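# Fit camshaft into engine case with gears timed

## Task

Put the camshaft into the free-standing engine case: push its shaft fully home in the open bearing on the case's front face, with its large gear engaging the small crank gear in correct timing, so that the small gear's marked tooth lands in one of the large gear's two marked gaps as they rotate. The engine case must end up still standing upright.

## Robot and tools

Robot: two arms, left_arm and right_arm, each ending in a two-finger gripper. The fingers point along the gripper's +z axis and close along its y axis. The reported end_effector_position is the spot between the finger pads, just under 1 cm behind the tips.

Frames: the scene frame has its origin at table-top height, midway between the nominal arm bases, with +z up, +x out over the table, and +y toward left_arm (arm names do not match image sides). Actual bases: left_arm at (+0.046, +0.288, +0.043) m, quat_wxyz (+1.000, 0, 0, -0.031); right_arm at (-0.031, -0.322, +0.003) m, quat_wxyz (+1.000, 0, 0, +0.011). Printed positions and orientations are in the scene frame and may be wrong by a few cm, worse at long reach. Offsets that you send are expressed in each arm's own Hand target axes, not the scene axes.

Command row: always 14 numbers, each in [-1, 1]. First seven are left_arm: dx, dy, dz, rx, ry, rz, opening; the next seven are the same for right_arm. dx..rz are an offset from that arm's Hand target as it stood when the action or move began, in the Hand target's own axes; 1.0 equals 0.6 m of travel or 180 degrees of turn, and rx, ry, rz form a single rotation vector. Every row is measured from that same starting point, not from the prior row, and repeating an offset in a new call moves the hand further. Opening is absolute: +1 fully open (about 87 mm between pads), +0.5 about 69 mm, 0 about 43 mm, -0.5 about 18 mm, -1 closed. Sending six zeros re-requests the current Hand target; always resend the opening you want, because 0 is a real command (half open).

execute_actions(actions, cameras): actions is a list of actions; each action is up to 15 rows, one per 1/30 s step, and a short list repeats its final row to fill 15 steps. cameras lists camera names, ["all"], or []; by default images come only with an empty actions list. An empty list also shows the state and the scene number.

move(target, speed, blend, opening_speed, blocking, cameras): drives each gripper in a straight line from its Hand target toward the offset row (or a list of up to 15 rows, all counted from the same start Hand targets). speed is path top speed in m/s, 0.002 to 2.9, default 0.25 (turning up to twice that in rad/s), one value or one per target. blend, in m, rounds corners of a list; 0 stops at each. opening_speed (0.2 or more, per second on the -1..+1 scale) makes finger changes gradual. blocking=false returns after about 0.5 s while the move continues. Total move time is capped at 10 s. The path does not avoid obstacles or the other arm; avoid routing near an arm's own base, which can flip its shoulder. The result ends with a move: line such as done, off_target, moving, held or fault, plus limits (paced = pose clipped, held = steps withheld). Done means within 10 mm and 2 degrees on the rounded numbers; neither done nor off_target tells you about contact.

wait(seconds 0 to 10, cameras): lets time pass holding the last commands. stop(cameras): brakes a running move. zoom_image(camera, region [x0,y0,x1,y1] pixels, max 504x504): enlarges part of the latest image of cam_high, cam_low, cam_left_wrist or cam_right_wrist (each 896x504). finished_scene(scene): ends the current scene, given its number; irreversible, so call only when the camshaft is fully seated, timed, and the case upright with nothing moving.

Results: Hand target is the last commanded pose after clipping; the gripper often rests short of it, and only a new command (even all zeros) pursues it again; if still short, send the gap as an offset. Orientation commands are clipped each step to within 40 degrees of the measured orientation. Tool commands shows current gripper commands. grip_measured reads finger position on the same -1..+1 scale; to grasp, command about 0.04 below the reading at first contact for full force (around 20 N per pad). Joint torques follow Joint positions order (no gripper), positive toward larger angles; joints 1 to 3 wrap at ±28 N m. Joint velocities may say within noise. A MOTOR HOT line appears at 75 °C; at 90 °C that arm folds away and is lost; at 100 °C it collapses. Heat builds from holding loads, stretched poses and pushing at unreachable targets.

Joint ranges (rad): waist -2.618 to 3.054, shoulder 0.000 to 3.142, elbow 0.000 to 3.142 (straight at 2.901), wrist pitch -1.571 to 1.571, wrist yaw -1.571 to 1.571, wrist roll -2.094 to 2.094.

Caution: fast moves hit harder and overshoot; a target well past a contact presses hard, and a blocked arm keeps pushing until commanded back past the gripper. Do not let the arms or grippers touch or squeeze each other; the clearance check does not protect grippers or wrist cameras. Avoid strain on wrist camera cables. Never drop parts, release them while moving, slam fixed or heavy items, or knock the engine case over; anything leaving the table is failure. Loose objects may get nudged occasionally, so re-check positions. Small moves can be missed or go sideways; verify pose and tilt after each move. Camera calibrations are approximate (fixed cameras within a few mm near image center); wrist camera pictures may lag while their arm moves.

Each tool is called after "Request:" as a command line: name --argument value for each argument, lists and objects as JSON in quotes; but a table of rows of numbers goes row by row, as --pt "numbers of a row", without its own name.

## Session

Request:
execute_actions --actions '[]'

Request:
zoom_image --camera "cam_high" --region '[360, 190, 600, 340]'

Request:
zoom_image --camera "cam_low" --region '[240, 220, 480, 340]'

Scene clock: 0.00 s.
left_arm: end_effector_position=(+0.4225, +0.2975, +0.1038) grip_measured=+1.000 end_effector_quat_wxyz=(+0.586, -0.063, +0.802, +0.096) | right_arm: end_effector_position=(+0.3604, -0.3468, +0.0582) grip_measured=+1.000 end_effector_quat_wxyz=(+0.582, +0.045, +0.812, -0.022)
Joint positions: left_arm=[-0.073 1.521 0.351 0.849 -0.359 -0.032 1] | right_arm=[-0.068 1.566 0.394 0.845 0.043 0.033 1]
Joint velocities: within noise
Joint torques (N m): no reading
Motor temperatures (°C): left_arm=[22 28 30 31 22 22 22] | right_arm=[23 34 39 28 23 24 23]
Heat: left arm: 31 °C; right arm: 39 °C.
Hand target: left_arm +0.4227, +0.2974, +0.1040; +0.585, -0.062, +0.803, +0.096 | right_arm +0.3663, -0.3471, +0.0694; +0.597, +0.045, +0.801, -0.022
Tool commands: left_gripper/opening=+1.0 right_gripper/opening=+1.0
camera_calibration:
cam_left_wrist: T_world_to_cam=[[0.214995, -0.97399, -0.0715536, 0.200894], [-0.903586, -0.170584, -0.392981, 0.49601], [0.370554, 0.149144, -0.916758, 0.0335441], [0, 0, 0, 1]] pos_world=[0.392566, 0.275277, 0.240049]
cam_right_wrist: T_world_to_cam=[[-0.0666209, -0.996413, -0.0521842, -0.314724], [-0.928008, 0.0810913, -0.363629, 0.402889], [0.366556, 0.024202, -0.930081, 0.0756525], [0, 0, 0, 1]] pos_world=[0.325186, -0.348097, 0.200441]

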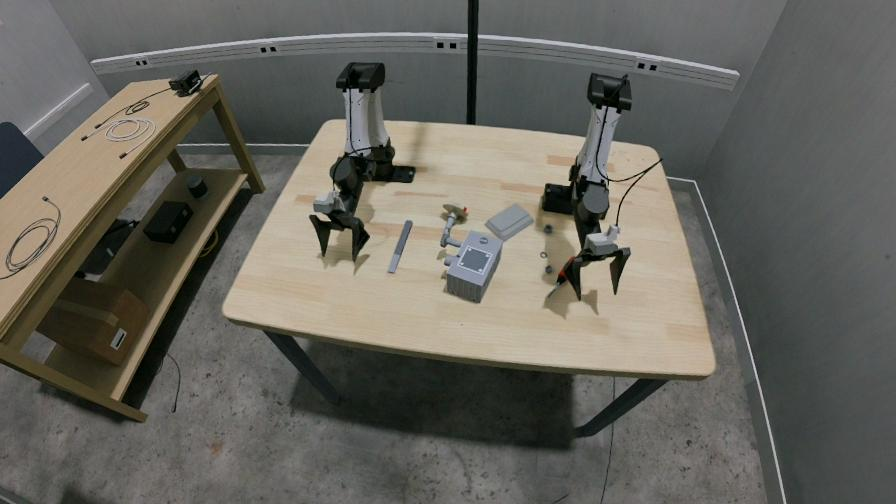

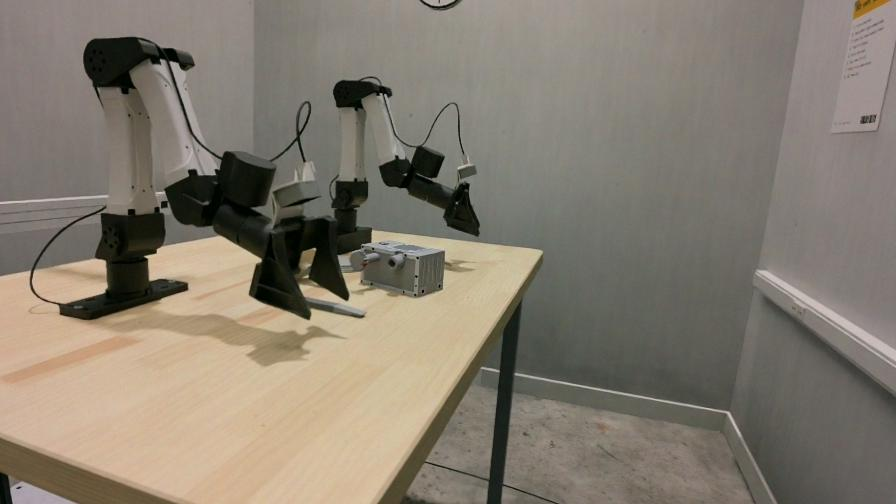

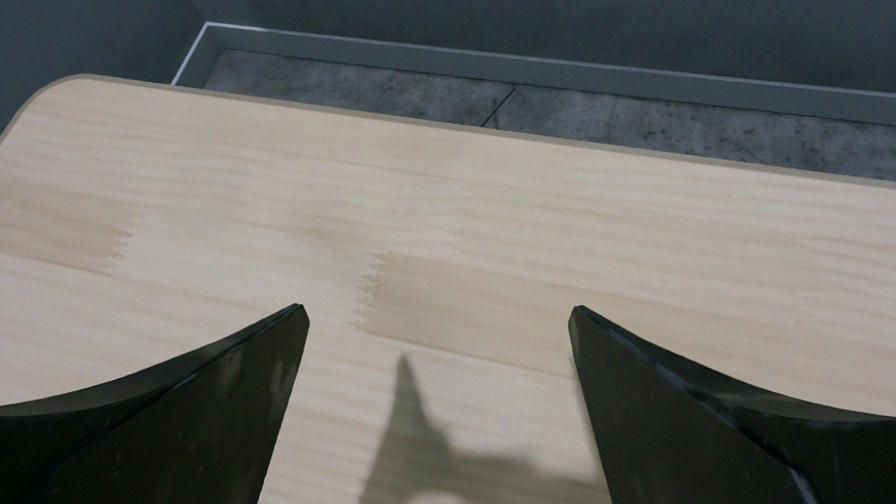

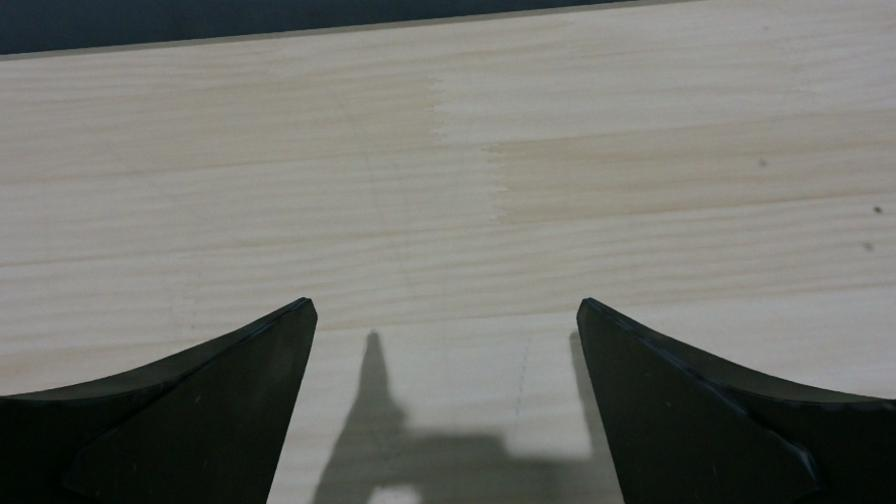

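Scaled by 2.100 from the camera's 896x504 image, which has a finer 1280x720 frame.

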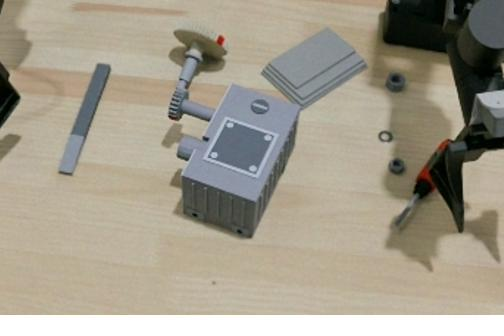

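Scaled by 2.100 from the camera's 896x504 image, which has a finer 1280x720 frame.

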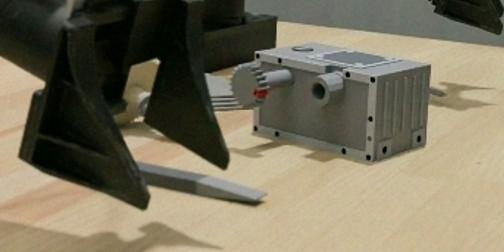

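Request:
move --target '[0,0,0,0,0,0,1,-0.058,0.164,-0.202,-0.390,-0.052,-0.080,0]' --speed 0.4 --cameras '["cam_right_wrist","cam_low"]'

Request:
zoom_image --camera "cam_right_wrist" --region '[180, 0, 580, 220]'

Request:
zoom_image --camera "cam_low" --region '[260, 210, 480, 330]'

Scene clock: 20.67 s.
left_arm: end_effector_position=(+0.4225, +0.2975, +0.1038) grip_measured=+1.000 end_effector_quat_wxyz=(+0.586, -0.063, +0.802, +0.096) | right_arm: end_effector_position=(+0.2660, -0.2409, +0.1280) grip_measured=+0.000 end_effector_quat_wxyz=(+0.561, -0.384, +0.632, +0.372)
Joint positions: left_arm=[-0.073 1.521 0.351 0.849 -0.359 -0.032 1] | right_arm=[-0.338 1.389 0.539 0.188 -1.416 -0.617 0.5]
Joint torques (N m): left_arm=[0.21 -4.77 5.97 1.64 0.11 -0.08] | right_arm=[0.28 -3.64 9.31 1.44 -0.43 -0.11]
Motor temperatures (°C): left_arm=[22 29 31 33 22 22 22] | right_arm=[23 35 41 33 23 24 23]
Heat: left arm: 33 °C; right arm: 41 °C.
Hand target: left_arm +0.4227, +0.2974, +0.1040; +0.585, -0.062, +0.803, +0.096 | right_arm +0.2701, -0.2401, +0.1393; +0.566, -0.401, +0.619, +0.368
Off the commanded pose: left_arm 0.000 m, 0 deg | right_arm 0.012 m, 3 deg.
move: off_target (right_arm)
camera_calibration:
cam_right_wrist: T_world_to_cam=[[0.917529, -0.392188, -0.0657989, -0.326426], [-0.357565, -0.741212, -0.568112, 0.00835084], [0.174036, 0.544787, -0.820316, 0.33518], [0, 0, 0, 1]] pos_world=[0.244158, -0.304433, 0.25822]
Images, in order (width x height): cam_low 896x504, cam_right_wrist 896x504.

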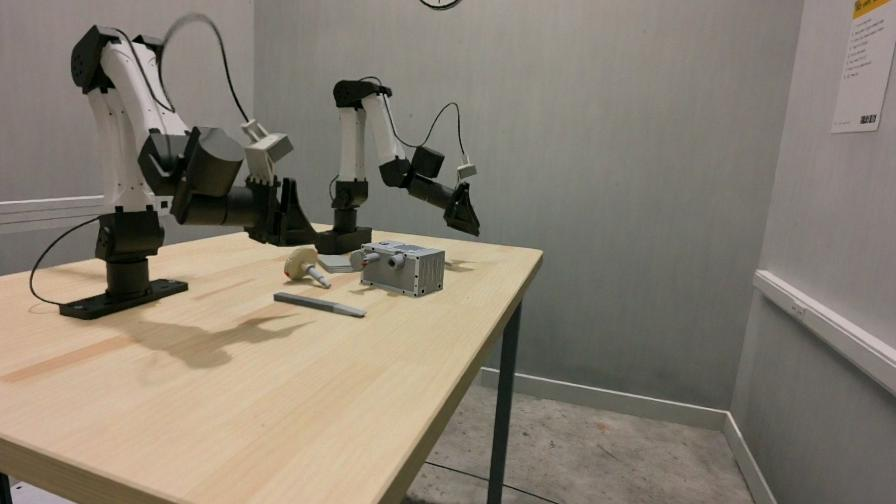

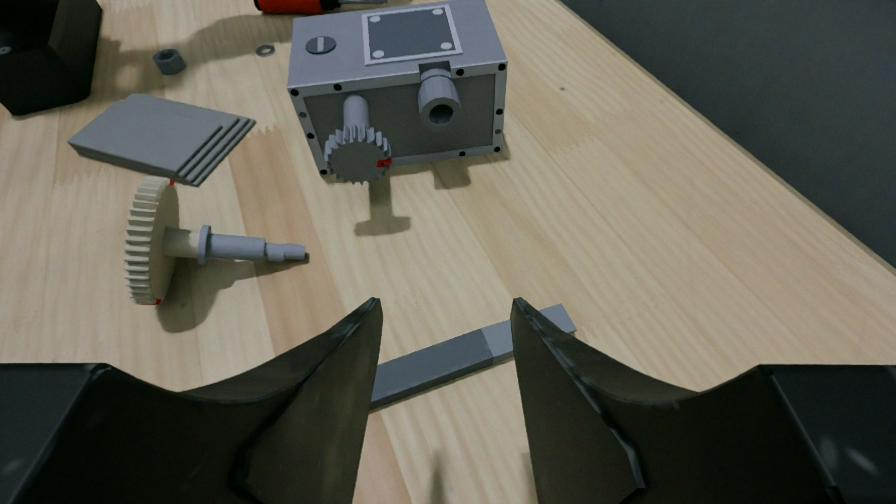

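Scaled by 1.260 from the camera's 896x504 image, which has a finer 1280x720 frame.

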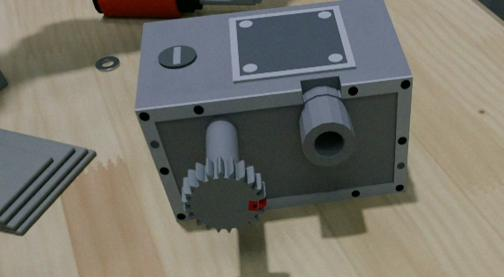

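Scaled by 2.291 from the camera's 896x504 image, which has a finer 1280x720 frame.

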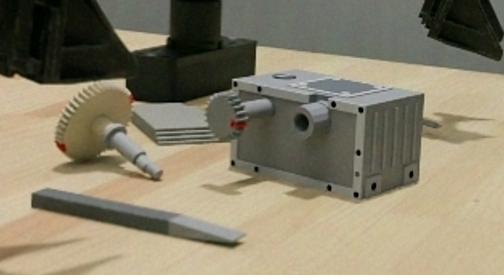

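Request:
execute_actions --actions '[]'

Scene clock: 88.37 s.
left_arm: end_effector_position=(+0.4225, +0.2975, +0.1038) grip_measured=+1.000 end_effector_quat_wxyz=(+0.586, -0.063, +0.802, +0.096) | right_arm: end_effector_position=(+0.2660, -0.2409, +0.1279) grip_measured=+0.000 end_effector_quat_wxyz=(+0.561, -0.385, +0.632, +0.372)
Joint positions: left_arm=[-0.073 1.521 0.351 0.849 -0.359 -0.032 1] | right_arm=[-0.338 1.389 0.539 0.188 -1.416 -0.618 0.5]
Joint velocities: within noise
Joint torques (N m): left_arm=[0.17 -4.92 5.96 1.65 0.09 -0.08] | right_arm=[0.28 -3.63 9.32 1.45 -0.43 -0.1]
Motor temperatures (°C): left_arm=[22 31 33 35 22 22 22] | right_arm=[23 34 44 32 23 24 23]
Heat: left arm: 35 °C; right arm: 44 °C.
Hand target: left_arm +0.4227, +0.2974, +0.1040; +0.585, -0.062, +0.803, +0.096 | right_arm +0.2701, -0.2401, +0.1393; +0.566, -0.401, +0.619, +0.368
Tool commands: left_gripper/opening=+1.0 right_gripper/opening=+0.0
Off the commanded pose: left_arm 0.000 m, 0 deg | right_arm 0.012 m, 3 deg.
camera_calibration:
cam_left_wrist: T_world_to_cam=[[0.214995, -0.97399, -0.0715536, 0.200894], [-0.903586, -0.170584, -0.392981, 0.49601], [0.370554, 0.149144, -0.916758, 0.0335441], [0, 0, 0, 1]] pos_world=[0.392566, 0.275277, 0.240049]
cam_right_wrist: T_world_to_cam=[[0.917559, -0.392175, -0.0654548, -0.326427], [-0.357391, -0.741374, -0.56801, 0.00819715], [0.174233, 0.544576, -0.820414, 0.335111], [0, 0, 0, 1]] pos_world=[0.244058, -0.304433, 0.25822]

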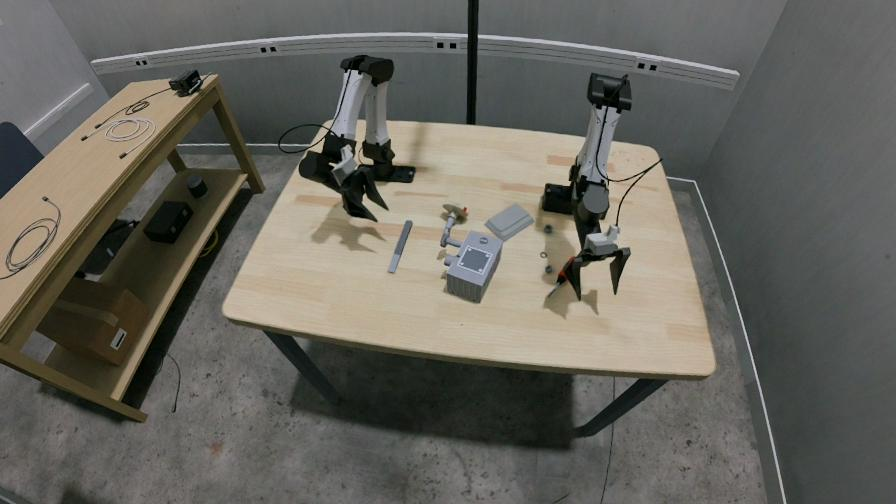

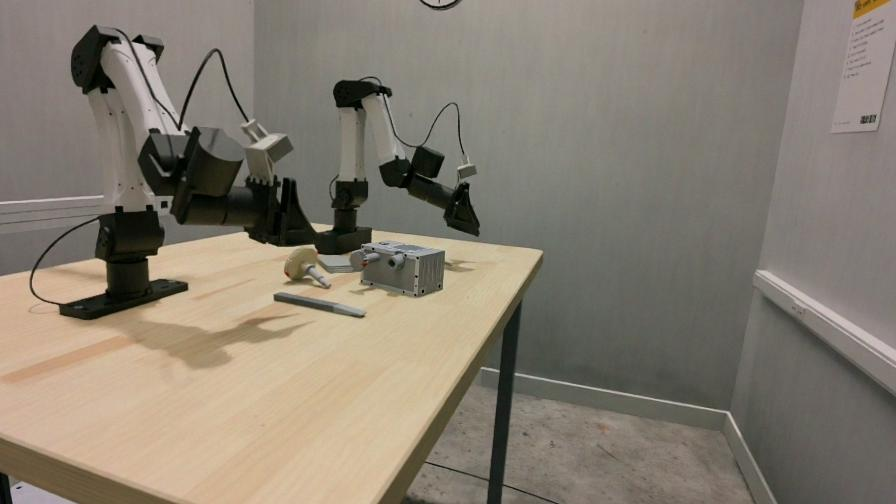

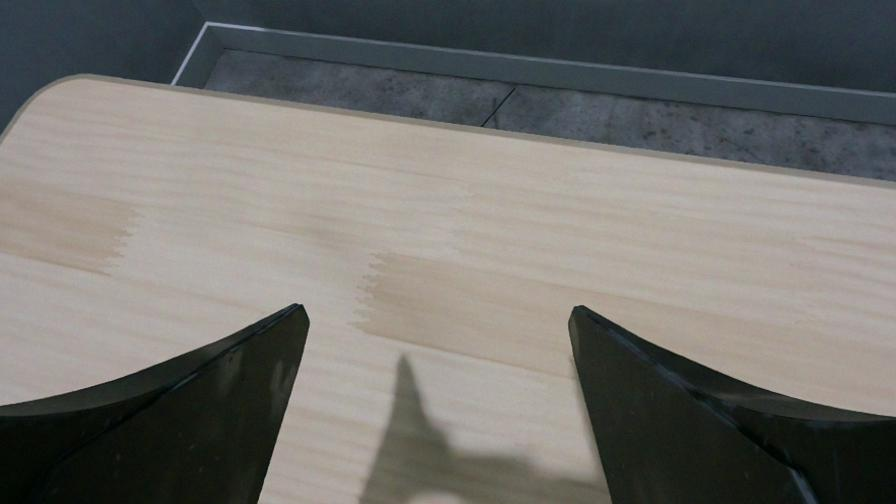

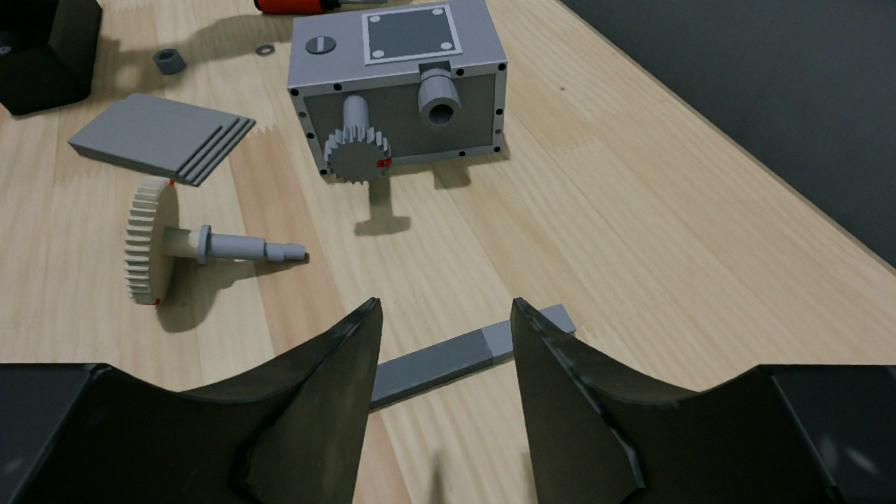

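Request:
zoom_image --camera "cam_right_wrist" --region '[290, 60, 510, 220]'

Request:
zoom_image --camera "cam_right_wrist" --region '[110, 160, 320, 320]'

Request:
zoom_image --camera "cam_high" --region '[400, 180, 540, 310]'

Request:
zoom_image --camera "cam_low" --region '[260, 225, 460, 325]'

Scaled by 2.291 from the camera's 896x504 image, which has a finer 1280x720 frame.

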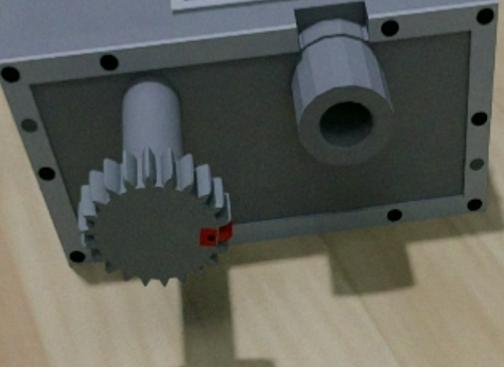

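Scaled by 2.400 from the camera's 896x504 image, which has a finer 1280x720 frame.

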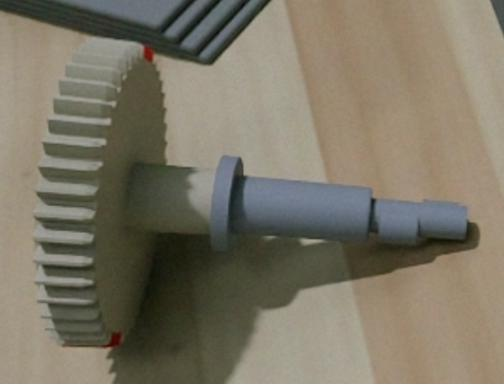

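Scaled by 3.600 from the camera's 896x504 image, which has a finer 1280x720 frame.

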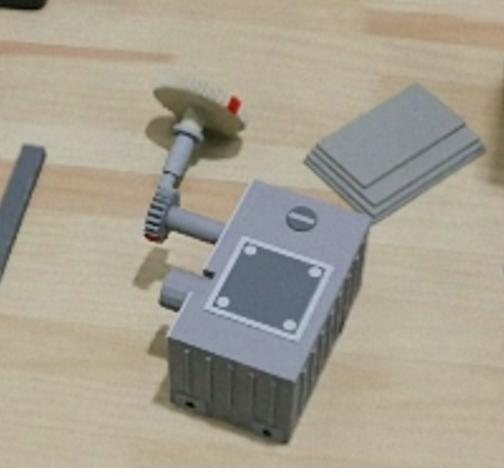

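Scaled by 2.520 from the camera's 896x504 image, which has a finer 1280x720 frame.

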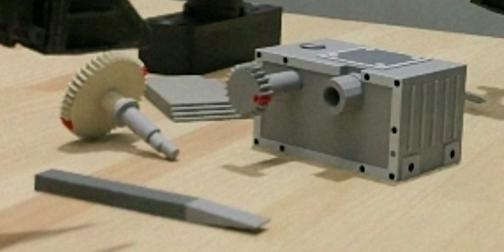

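Request:
move --target '[0,0,0,0,0,0,1,0.0115,0.2908,0.1438,0.3623,0.2602,0.3503,0]' --speed 0.3 --cameras '["cam_right_wrist","cam_low"]'

Scene clock: 169.27 s.
left_arm: end_effector_position=(+0.4225, +0.2975, +0.1038) grip_measured=+1.000 end_effector_quat_wxyz=(+0.586, -0.063, +0.802, +0.096) | right_arm: end_effector_position=(+0.1434, -0.0962, +0.1168) grip_measured=+0.000 end_effector_quat_wxyz=(+0.154, +0.192, +0.968, +0.046)
Joint positions: left_arm=[-0.073 1.521 0.351 0.849 -0.359 -0.032 1] | right_arm=[0.901 1.453 1.167 -1.064 0.237 1.288 0.5]
Joint torques (N m): left_arm=[0.23 -4.75 5.9 1.66 0.06 -0.07] | right_arm=[0.28 -3.41 9.91 0.79 0.26 0.12]
Heat: left arm: 36 °C; right arm: 46 °C.
Hand target: left_arm +0.4227, +0.2974, +0.1040; +0.585, -0.062, +0.803, +0.096 | right_arm +0.1455, -0.0911, +0.1250; +0.158, +0.195, +0.967, +0.053
Off the commanded pose: left_arm 0.000 m, 0 deg | right_arm 0.010 m, 1 deg.
move: done
camera_calibration:
cam_right_wrist: T_world_to_cam=[[-0.365103, -0.91076, -0.192913, -0.00893298], [-0.813198, 0.211116, 0.542346, 0.0927534], [-0.45322, 0.354888, -0.817708, 0.34002], [0, 0, 0, 1]] pos_world=[0.226269, -0.148387, 0.226009]
Images, in order (width x height): cam_low 896x504, cam_right_wrist 896x504.

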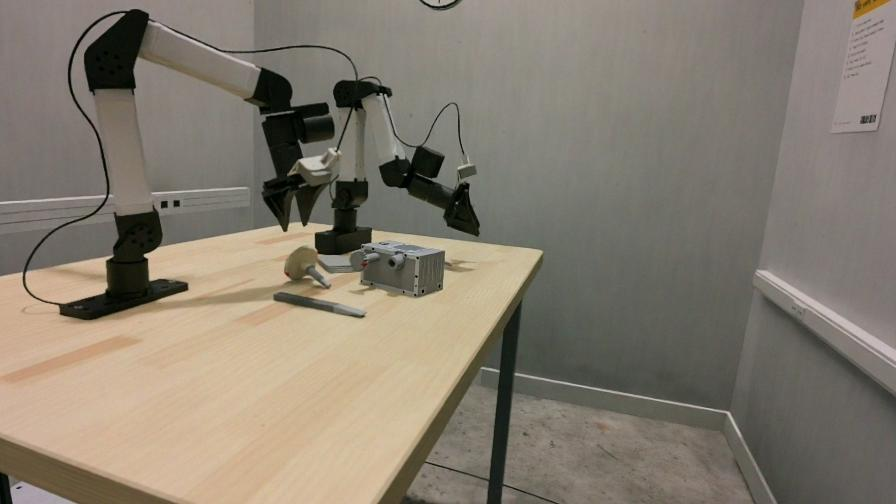

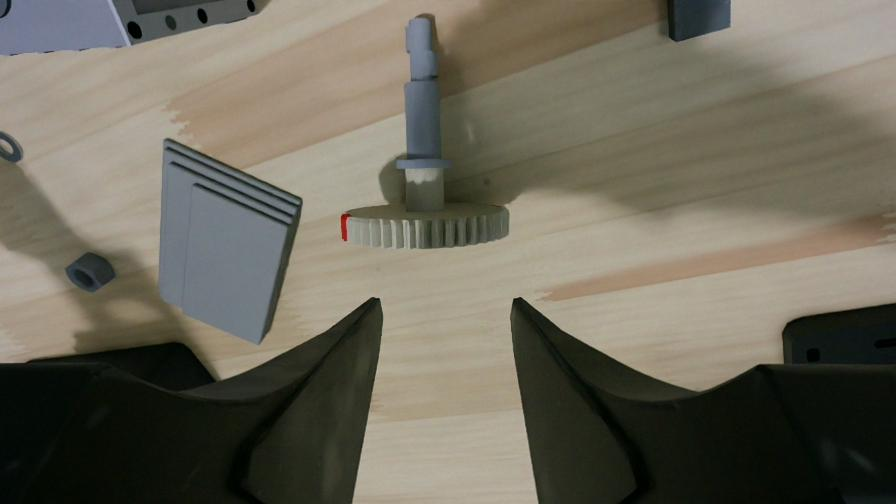

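Request:
move --target '[0,0,0,0,0,0,1,0.001,0.016,0.1,0,0,0,0]' --speed 0.15 --cameras '["cam_right_wrist"]'

Scene clock: 184.07 s.
left_arm: end_effector_position=(+0.4225, +0.2975, +0.1038) grip_measured=+1.000 end_effector_quat_wxyz=(+0.586, -0.063, +0.802, +0.096) | right_arm: end_effector_position=(+0.1630, -0.0816, +0.0711) grip_measured=+0.000 end_effector_quat_wxyz=(+0.153, +0.195, +0.968, +0.046)
Joint positions: left_arm=[-0.073 1.521 0.351 0.849 -0.359 -0.032 1] | right_arm=[0.876 1.566 1.09 -0.868 0.23 1.268 0.5]
Joint torques (N m): left_arm=[0.24 -4.78 6.05 1.6 0.08 -0.12] | right_arm=[-0.84 -4.15 6.23 1.25 0.25 -0.11]
Heat: left arm: 36 °C; right arm: 46 °C.
Hand target: left_arm +0.4227, +0.2974, +0.1040; +0.585, -0.062, +0.803, +0.096 | right_arm +0.1680, -0.0797, +0.0697; +0.158, +0.195, +0.967, +0.053
Off the commanded pose: left_arm 0.000 m, 0 deg | right_arm 0.006 m, 1 deg.
move: done
camera_calibration:
cam_right_wrist: T_world_to_cam=[[-0.37014, -0.908576, -0.193613, 0.00370573], [-0.810908, 0.214318, 0.544515, 0.130131], [-0.453239, 0.358549, -0.816099, 0.3064], [0, 0, 0, 1]] pos_world=[0.245768, -0.134382, 0.179911]
Images, in order (width x height): cam_right_wrist 896x504.

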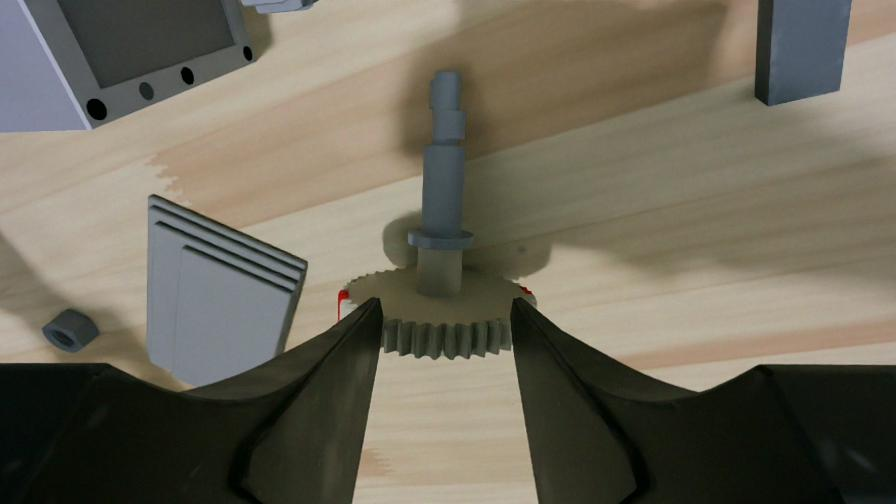

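Request:
move --target '[0,0,0,0,0,0,1,0,0.004,0.072,0,0,0,0]' --speed 0.12 --cameras '["cam_right_wrist","cam_low"]'

Scene clock: 196.43 s.
left_arm: end_effector_position=(+0.4225, +0.2975, +0.1038) grip_measured=+1.000 end_effector_quat_wxyz=(+0.586, -0.063, +0.802, +0.096) | right_arm: end_effector_position=(+0.1790, -0.0791, +0.0292) grip_measured=+0.000 end_effector_quat_wxyz=(+0.155, +0.196, +0.967, +0.042)
Joint positions: left_arm=[-0.073 1.521 0.351 0.849 -0.359 -0.032 1] | right_arm=[0.843 1.666 1.02 -0.696 0.23 1.237 0.5]
Joint torques (N m): left_arm=[0.14 -4.77 6.01 1.59 0.14 -0.04] | right_arm=[-0.69 -4.85 6.16 1.27 0.16 -0.1]
Heat: left arm: 36 °C; right arm: 45 °C.
Hand target: left_arm +0.4227, +0.2974, +0.1040; +0.585, -0.062, +0.803, +0.096 | right_arm +0.1830, -0.0758, +0.0291; +0.158, +0.195, +0.967, +0.052
Off the commanded pose: left_arm 0.000 m, 0 deg | right_arm 0.005 m, 1 deg.
move: done
camera_calibration:
cam_right_wrist: T_world_to_cam=[[-0.372879, -0.908797, -0.187214, 0.00403416], [-0.811378, 0.221474, 0.540939, 0.166128], [-0.450141, 0.353607, -0.819961, 0.277845], [0, 0, 0, 1]] pos_world=[0.261366, -0.131375, 0.138712]
Images, in order (width x height): cam_low 896x504, cam_right_wrist 896x504.

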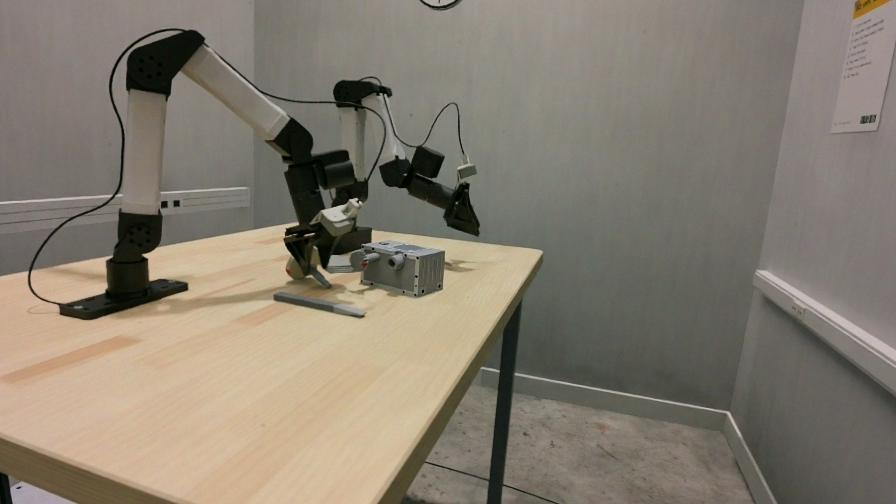

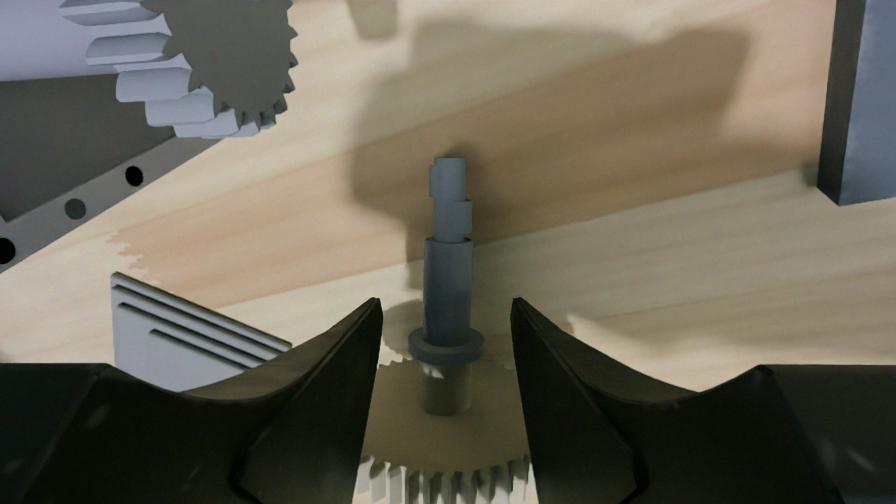

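Request:
move --target '[0,0,0,0,0,0,1,0.003,-0.002,0.016,0,0,0,0]' --speed 0.06

Request:
move --target '[0,0,0,0,0,0,1,0,0,0,0,0,0,-0.85]' --opening_speed 0.8 --cameras '["cam_right_wrist","cam_low"]'

Scene clock: 212.60 s.
left_arm: end_effector_position=(+0.4225, +0.2975, +0.1038) grip_measured=+1.000 end_effector_quat_wxyz=(+0.586, -0.063, +0.802, +0.096) | right_arm: end_effector_position=(+0.1806, -0.0786, +0.0204) grip_measured=+0.000 end_effector_quat_wxyz=(+0.156, +0.196, +0.967, +0.043)
Joint positions: left_arm=[-0.073 1.521 0.351 0.849 -0.359 -0.032 1] | right_arm=[0.84 1.683 1 -0.655 0.23 1.234 0.5]
Joint torques (N m): left_arm=[0.12 -4.77 6 1.66 0.07 -0.07] | right_arm=[-0.68 -4.78 5.97 1.28 0.15 -0.1]
Heat: left arm: 37 °C; right arm: 45 °C.
Hand target: left_arm +0.4227, +0.2974, +0.1040; +0.585, -0.062, +0.803, +0.096 | right_arm +0.1841, -0.0757, +0.0195; +0.158, +0.195, +0.967, +0.053
Off the commanded pose: left_arm 0.000 m, 0 deg | right_arm 0.005 m, 1 deg.
move: done

Scene clock: 213.87 s.
left_arm: end_effector_position=(+0.4225, +0.2975, +0.1038) grip_measured=+1.000 end_effector_quat_wxyz=(+0.586, -0.063, +0.802, +0.096) | right_arm: end_effector_position=(+0.1811, -0.0782, +0.0206) grip_measured=-0.545 end_effector_quat_wxyz=(+0.157, +0.196, +0.967, +0.044)
Joint positions: left_arm=[-0.073 1.521 0.351 0.849 -0.359 -0.032 1] | right_arm=[0.839 1.683 1 -0.652 0.229 1.232 0.228]
Joint torques (N m): left_arm=[0.06 -4.85 5.94 1.64 0.05 -0.11] | right_arm=[-0.66 -4.77 5.96 1.25 0.16 -0.08]
Heat: left arm: 37 °C; right arm: 45 °C.
Hand target: left_arm +0.4227, +0.2974, +0.1040; +0.585, -0.062, +0.803, +0.096 | right_arm +0.1842, -0.0758, +0.0195; +0.158, +0.195, +0.967, +0.053
Off the commanded pose: left_arm 0.000 m, 0 deg | right_arm 0.004 m, 1 deg.
move: done
camera_calibration:
cam_right_wrist: T_world_to_cam=[[-0.371142, -0.908407, -0.192487, 0.00387901], [-0.813745, 0.218328, 0.538658, 0.172538], [-0.447295, 0.356554, -0.820242, 0.271015], [0, 0, 0, 1]] pos_world=[0.263065, -0.130777, 0.130106]
Images, in order (width x height): cam_low 896x504, cam_right_wrist 896x504.

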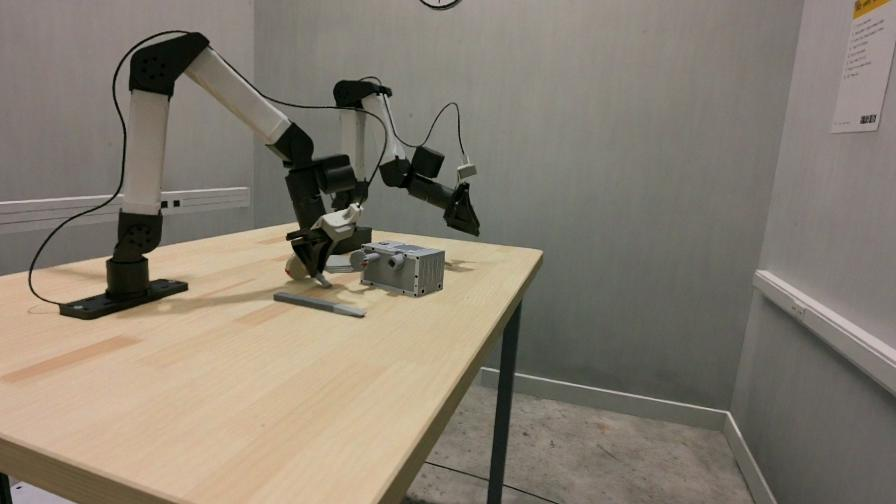

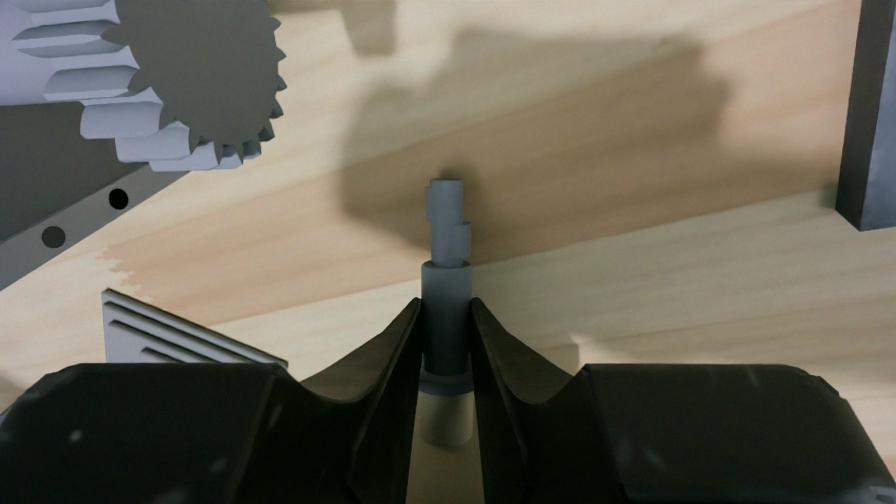

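Request:
move --pt "0 0 0 0 0 0 1 -0.0717 -0.016 -0.175 0 0 0 -0.85" --pt "0 0 0 0 0 0 1 -0.2715 -0.0843 -0.1457 -0.1027 -0.1641 -0.546 -0.85" --speed '[0.12,0.25]' --blend '[0.02,0]' --cameras '["cam_high","cam_right_wrist","cam_low"]'

Scene clock: 246.83 s.
left_arm: end_effector_position=(+0.4225, +0.2975, +0.1038) grip_measured=+1.000 end_effector_quat_wxyz=(+0.586, -0.063, +0.802, +0.096) | right_arm: end_effector_position=(+0.2686, -0.1949, +0.1262) grip_measured=-0.545 end_effector_quat_wxyz=(+0.344, -0.611, +0.713, +0.013)
Joint positions: left_arm=[-0.073 1.521 0.351 0.849 -0.359 -0.032 1] | right_arm=[0.357 1.25 0.9 -0.553 -0.236 -0.958 0.228]
Joint torques (N m): left_arm=[0.25 -4.86 5.94 1.67 0.1 -0.11] | right_arm=[-0.68 -4.36 7.54 2.42 -0.26 -0.08]
Heat: left arm: 37 °C; right arm: 43 °C.
Hand target: left_arm +0.4227, +0.2974, +0.1040; +0.585, -0.062, +0.803, +0.096 | right_arm +0.2797, -0.1898, +0.1402; +0.379, -0.610, +0.696, +0.006
Off the commanded pose: left_arm 0.000 m, 0 deg | right_arm 0.019 m, 5 deg.
move: off_target (right_arm)
camera_calibration:
cam_right_wrist: T_world_to_cam=[[0.898519, -0.253831, 0.358096, -0.332242], [-0.358414, -0.895238, 0.264743, -0.0925259], [0.253381, -0.366224, -0.895365, 0.118857], [0, 0, 0, 1]] pos_world=[0.235247, -0.123638, 0.24989]
Images, in order (width x height): cam_high 896x504, cam_low 896x504, cam_right_wrist 896x504.

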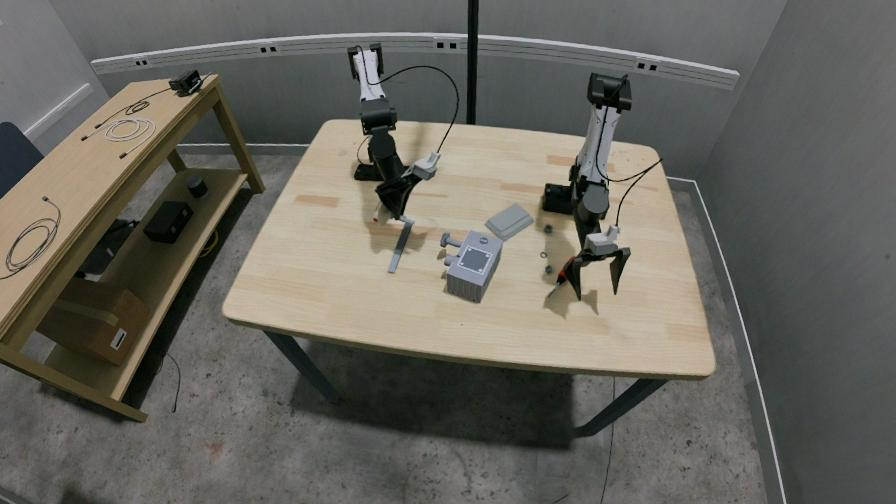

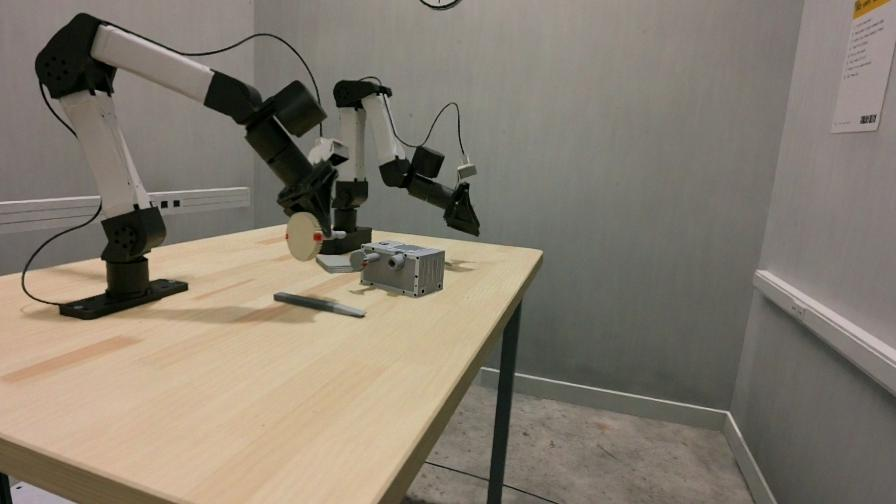

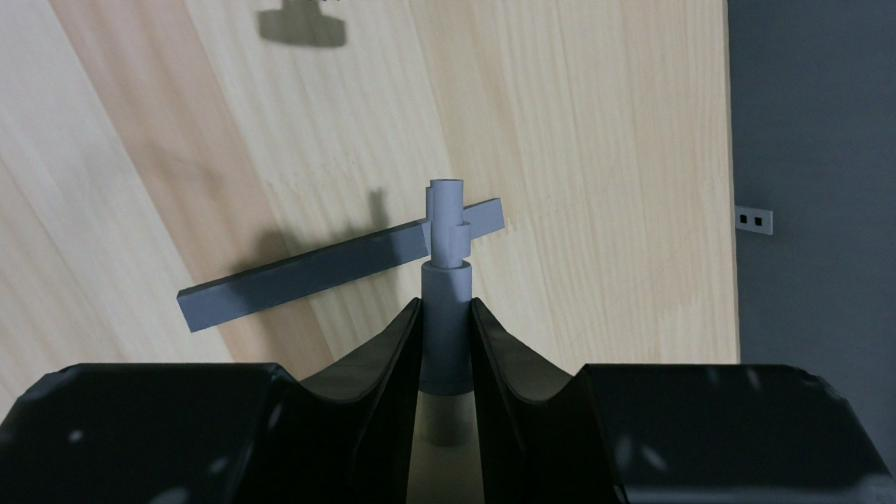

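Request:
zoom_image --camera "cam_low" --region '[270, 190, 450, 305]'

Scaled by 2.800 from the camera's 896x504 image, which has a finer 1280x720 frame.

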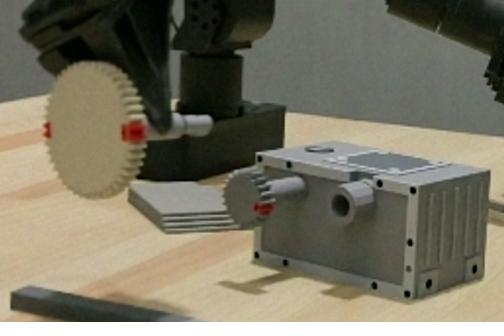

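Request:
move --target '[0,0,0,0,0,0,1,0.001,0.014,0.135,0.017,-0.0176,-0.008,-0.85]' --speed 0.12 --cameras '["cam_high","cam_right_wrist","cam_low"]'

Request:
zoom_image --camera "cam_low" --region '[290, 200, 450, 305]'

Request:
zoom_image --camera "cam_high" --region '[380, 190, 520, 310]'

Scene clock: 270.20 s.
left_arm: end_effector_position=(+0.4225, +0.2975, +0.1038) grip_measured=+1.000 end_effector_quat_wxyz=(+0.586, -0.063, +0.802, +0.096) | right_arm: end_effector_position=(+0.3034, -0.1562, +0.0677) grip_measured=-0.545 end_effector_quat_wxyz=(+0.387, -0.615, +0.687, +0.010)
Joint positions: left_arm=[-0.073 1.521 0.351 0.849 -0.359 -0.032 1] | right_arm=[0.424 1.454 0.753 -0.099 -0.22 -0.925 0.228]
Joint torques (N m): left_arm=[0.13 -4.86 6.15 1.64 0.06 -0.11] | right_arm=[0.27 -4.08 7.38 2.62 0.04 0.12]
Motor temperatures (°C): left_arm=[22 32 33 37 22 22 22] | right_arm=[23 33 44 37 23 24 24]
Heat: left arm: 37 °C; right arm: 44 °C.
Hand target: left_arm +0.4227, +0.2974, +0.1040; +0.585, -0.062, +0.803, +0.096 | right_arm +0.3149, -0.1500, +0.0784; +0.415, -0.608, +0.677, +0.000
Off the commanded pose: left_arm 0.000 m, 0 deg | right_arm 0.017 m, 4 deg.
move: off_target (right_arm)
camera_calibration:
cam_right_wrist: T_world_to_cam=[[0.874376, -0.242683, 0.420205, -0.327961], [-0.347697, -0.917386, 0.193675, -0.0318145], [0.338488, -0.315449, -0.88652, 0.0533381], [0, 0, 0, 1]] pos_world=[0.257645, -0.0919514, 0.191258]
Images, in order (width x height): cam_high 896x504, cam_low 896x504, cam_right_wrist 896x504.

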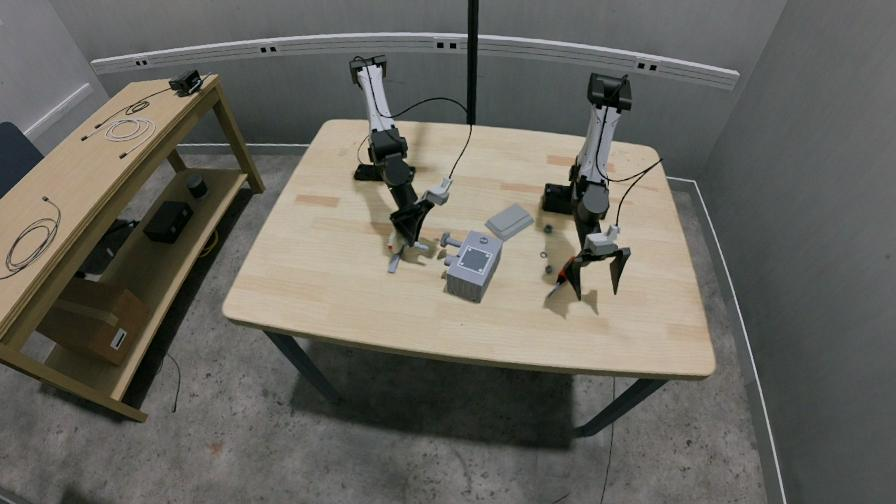

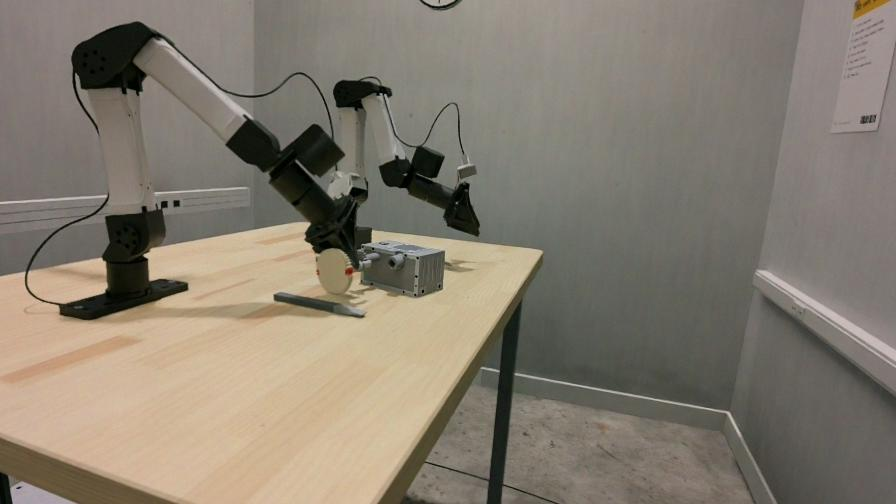

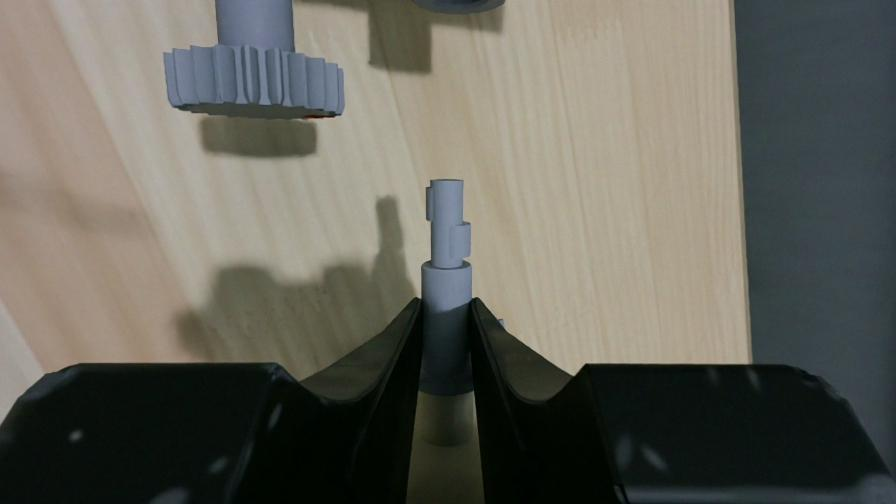

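Scaled by 3.150 from the camera's 896x504 image, which has a finer 1280x720 frame.

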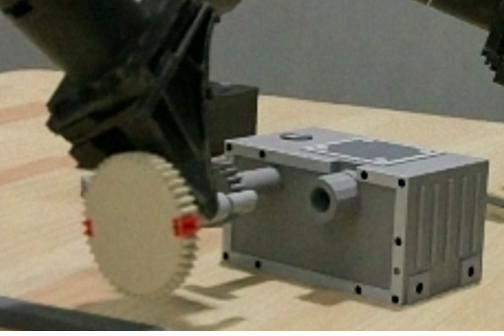

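Scaled by 3.600 from the camera's 896x504 image, which has a finer 1280x720 frame.

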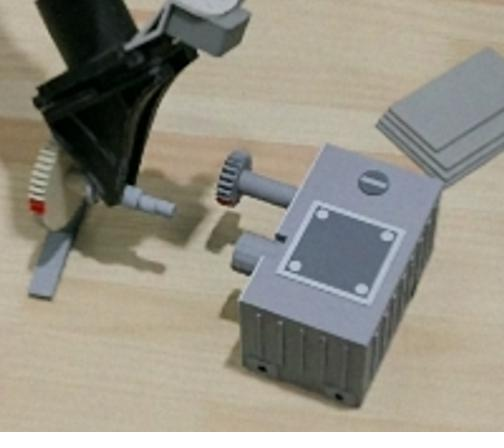

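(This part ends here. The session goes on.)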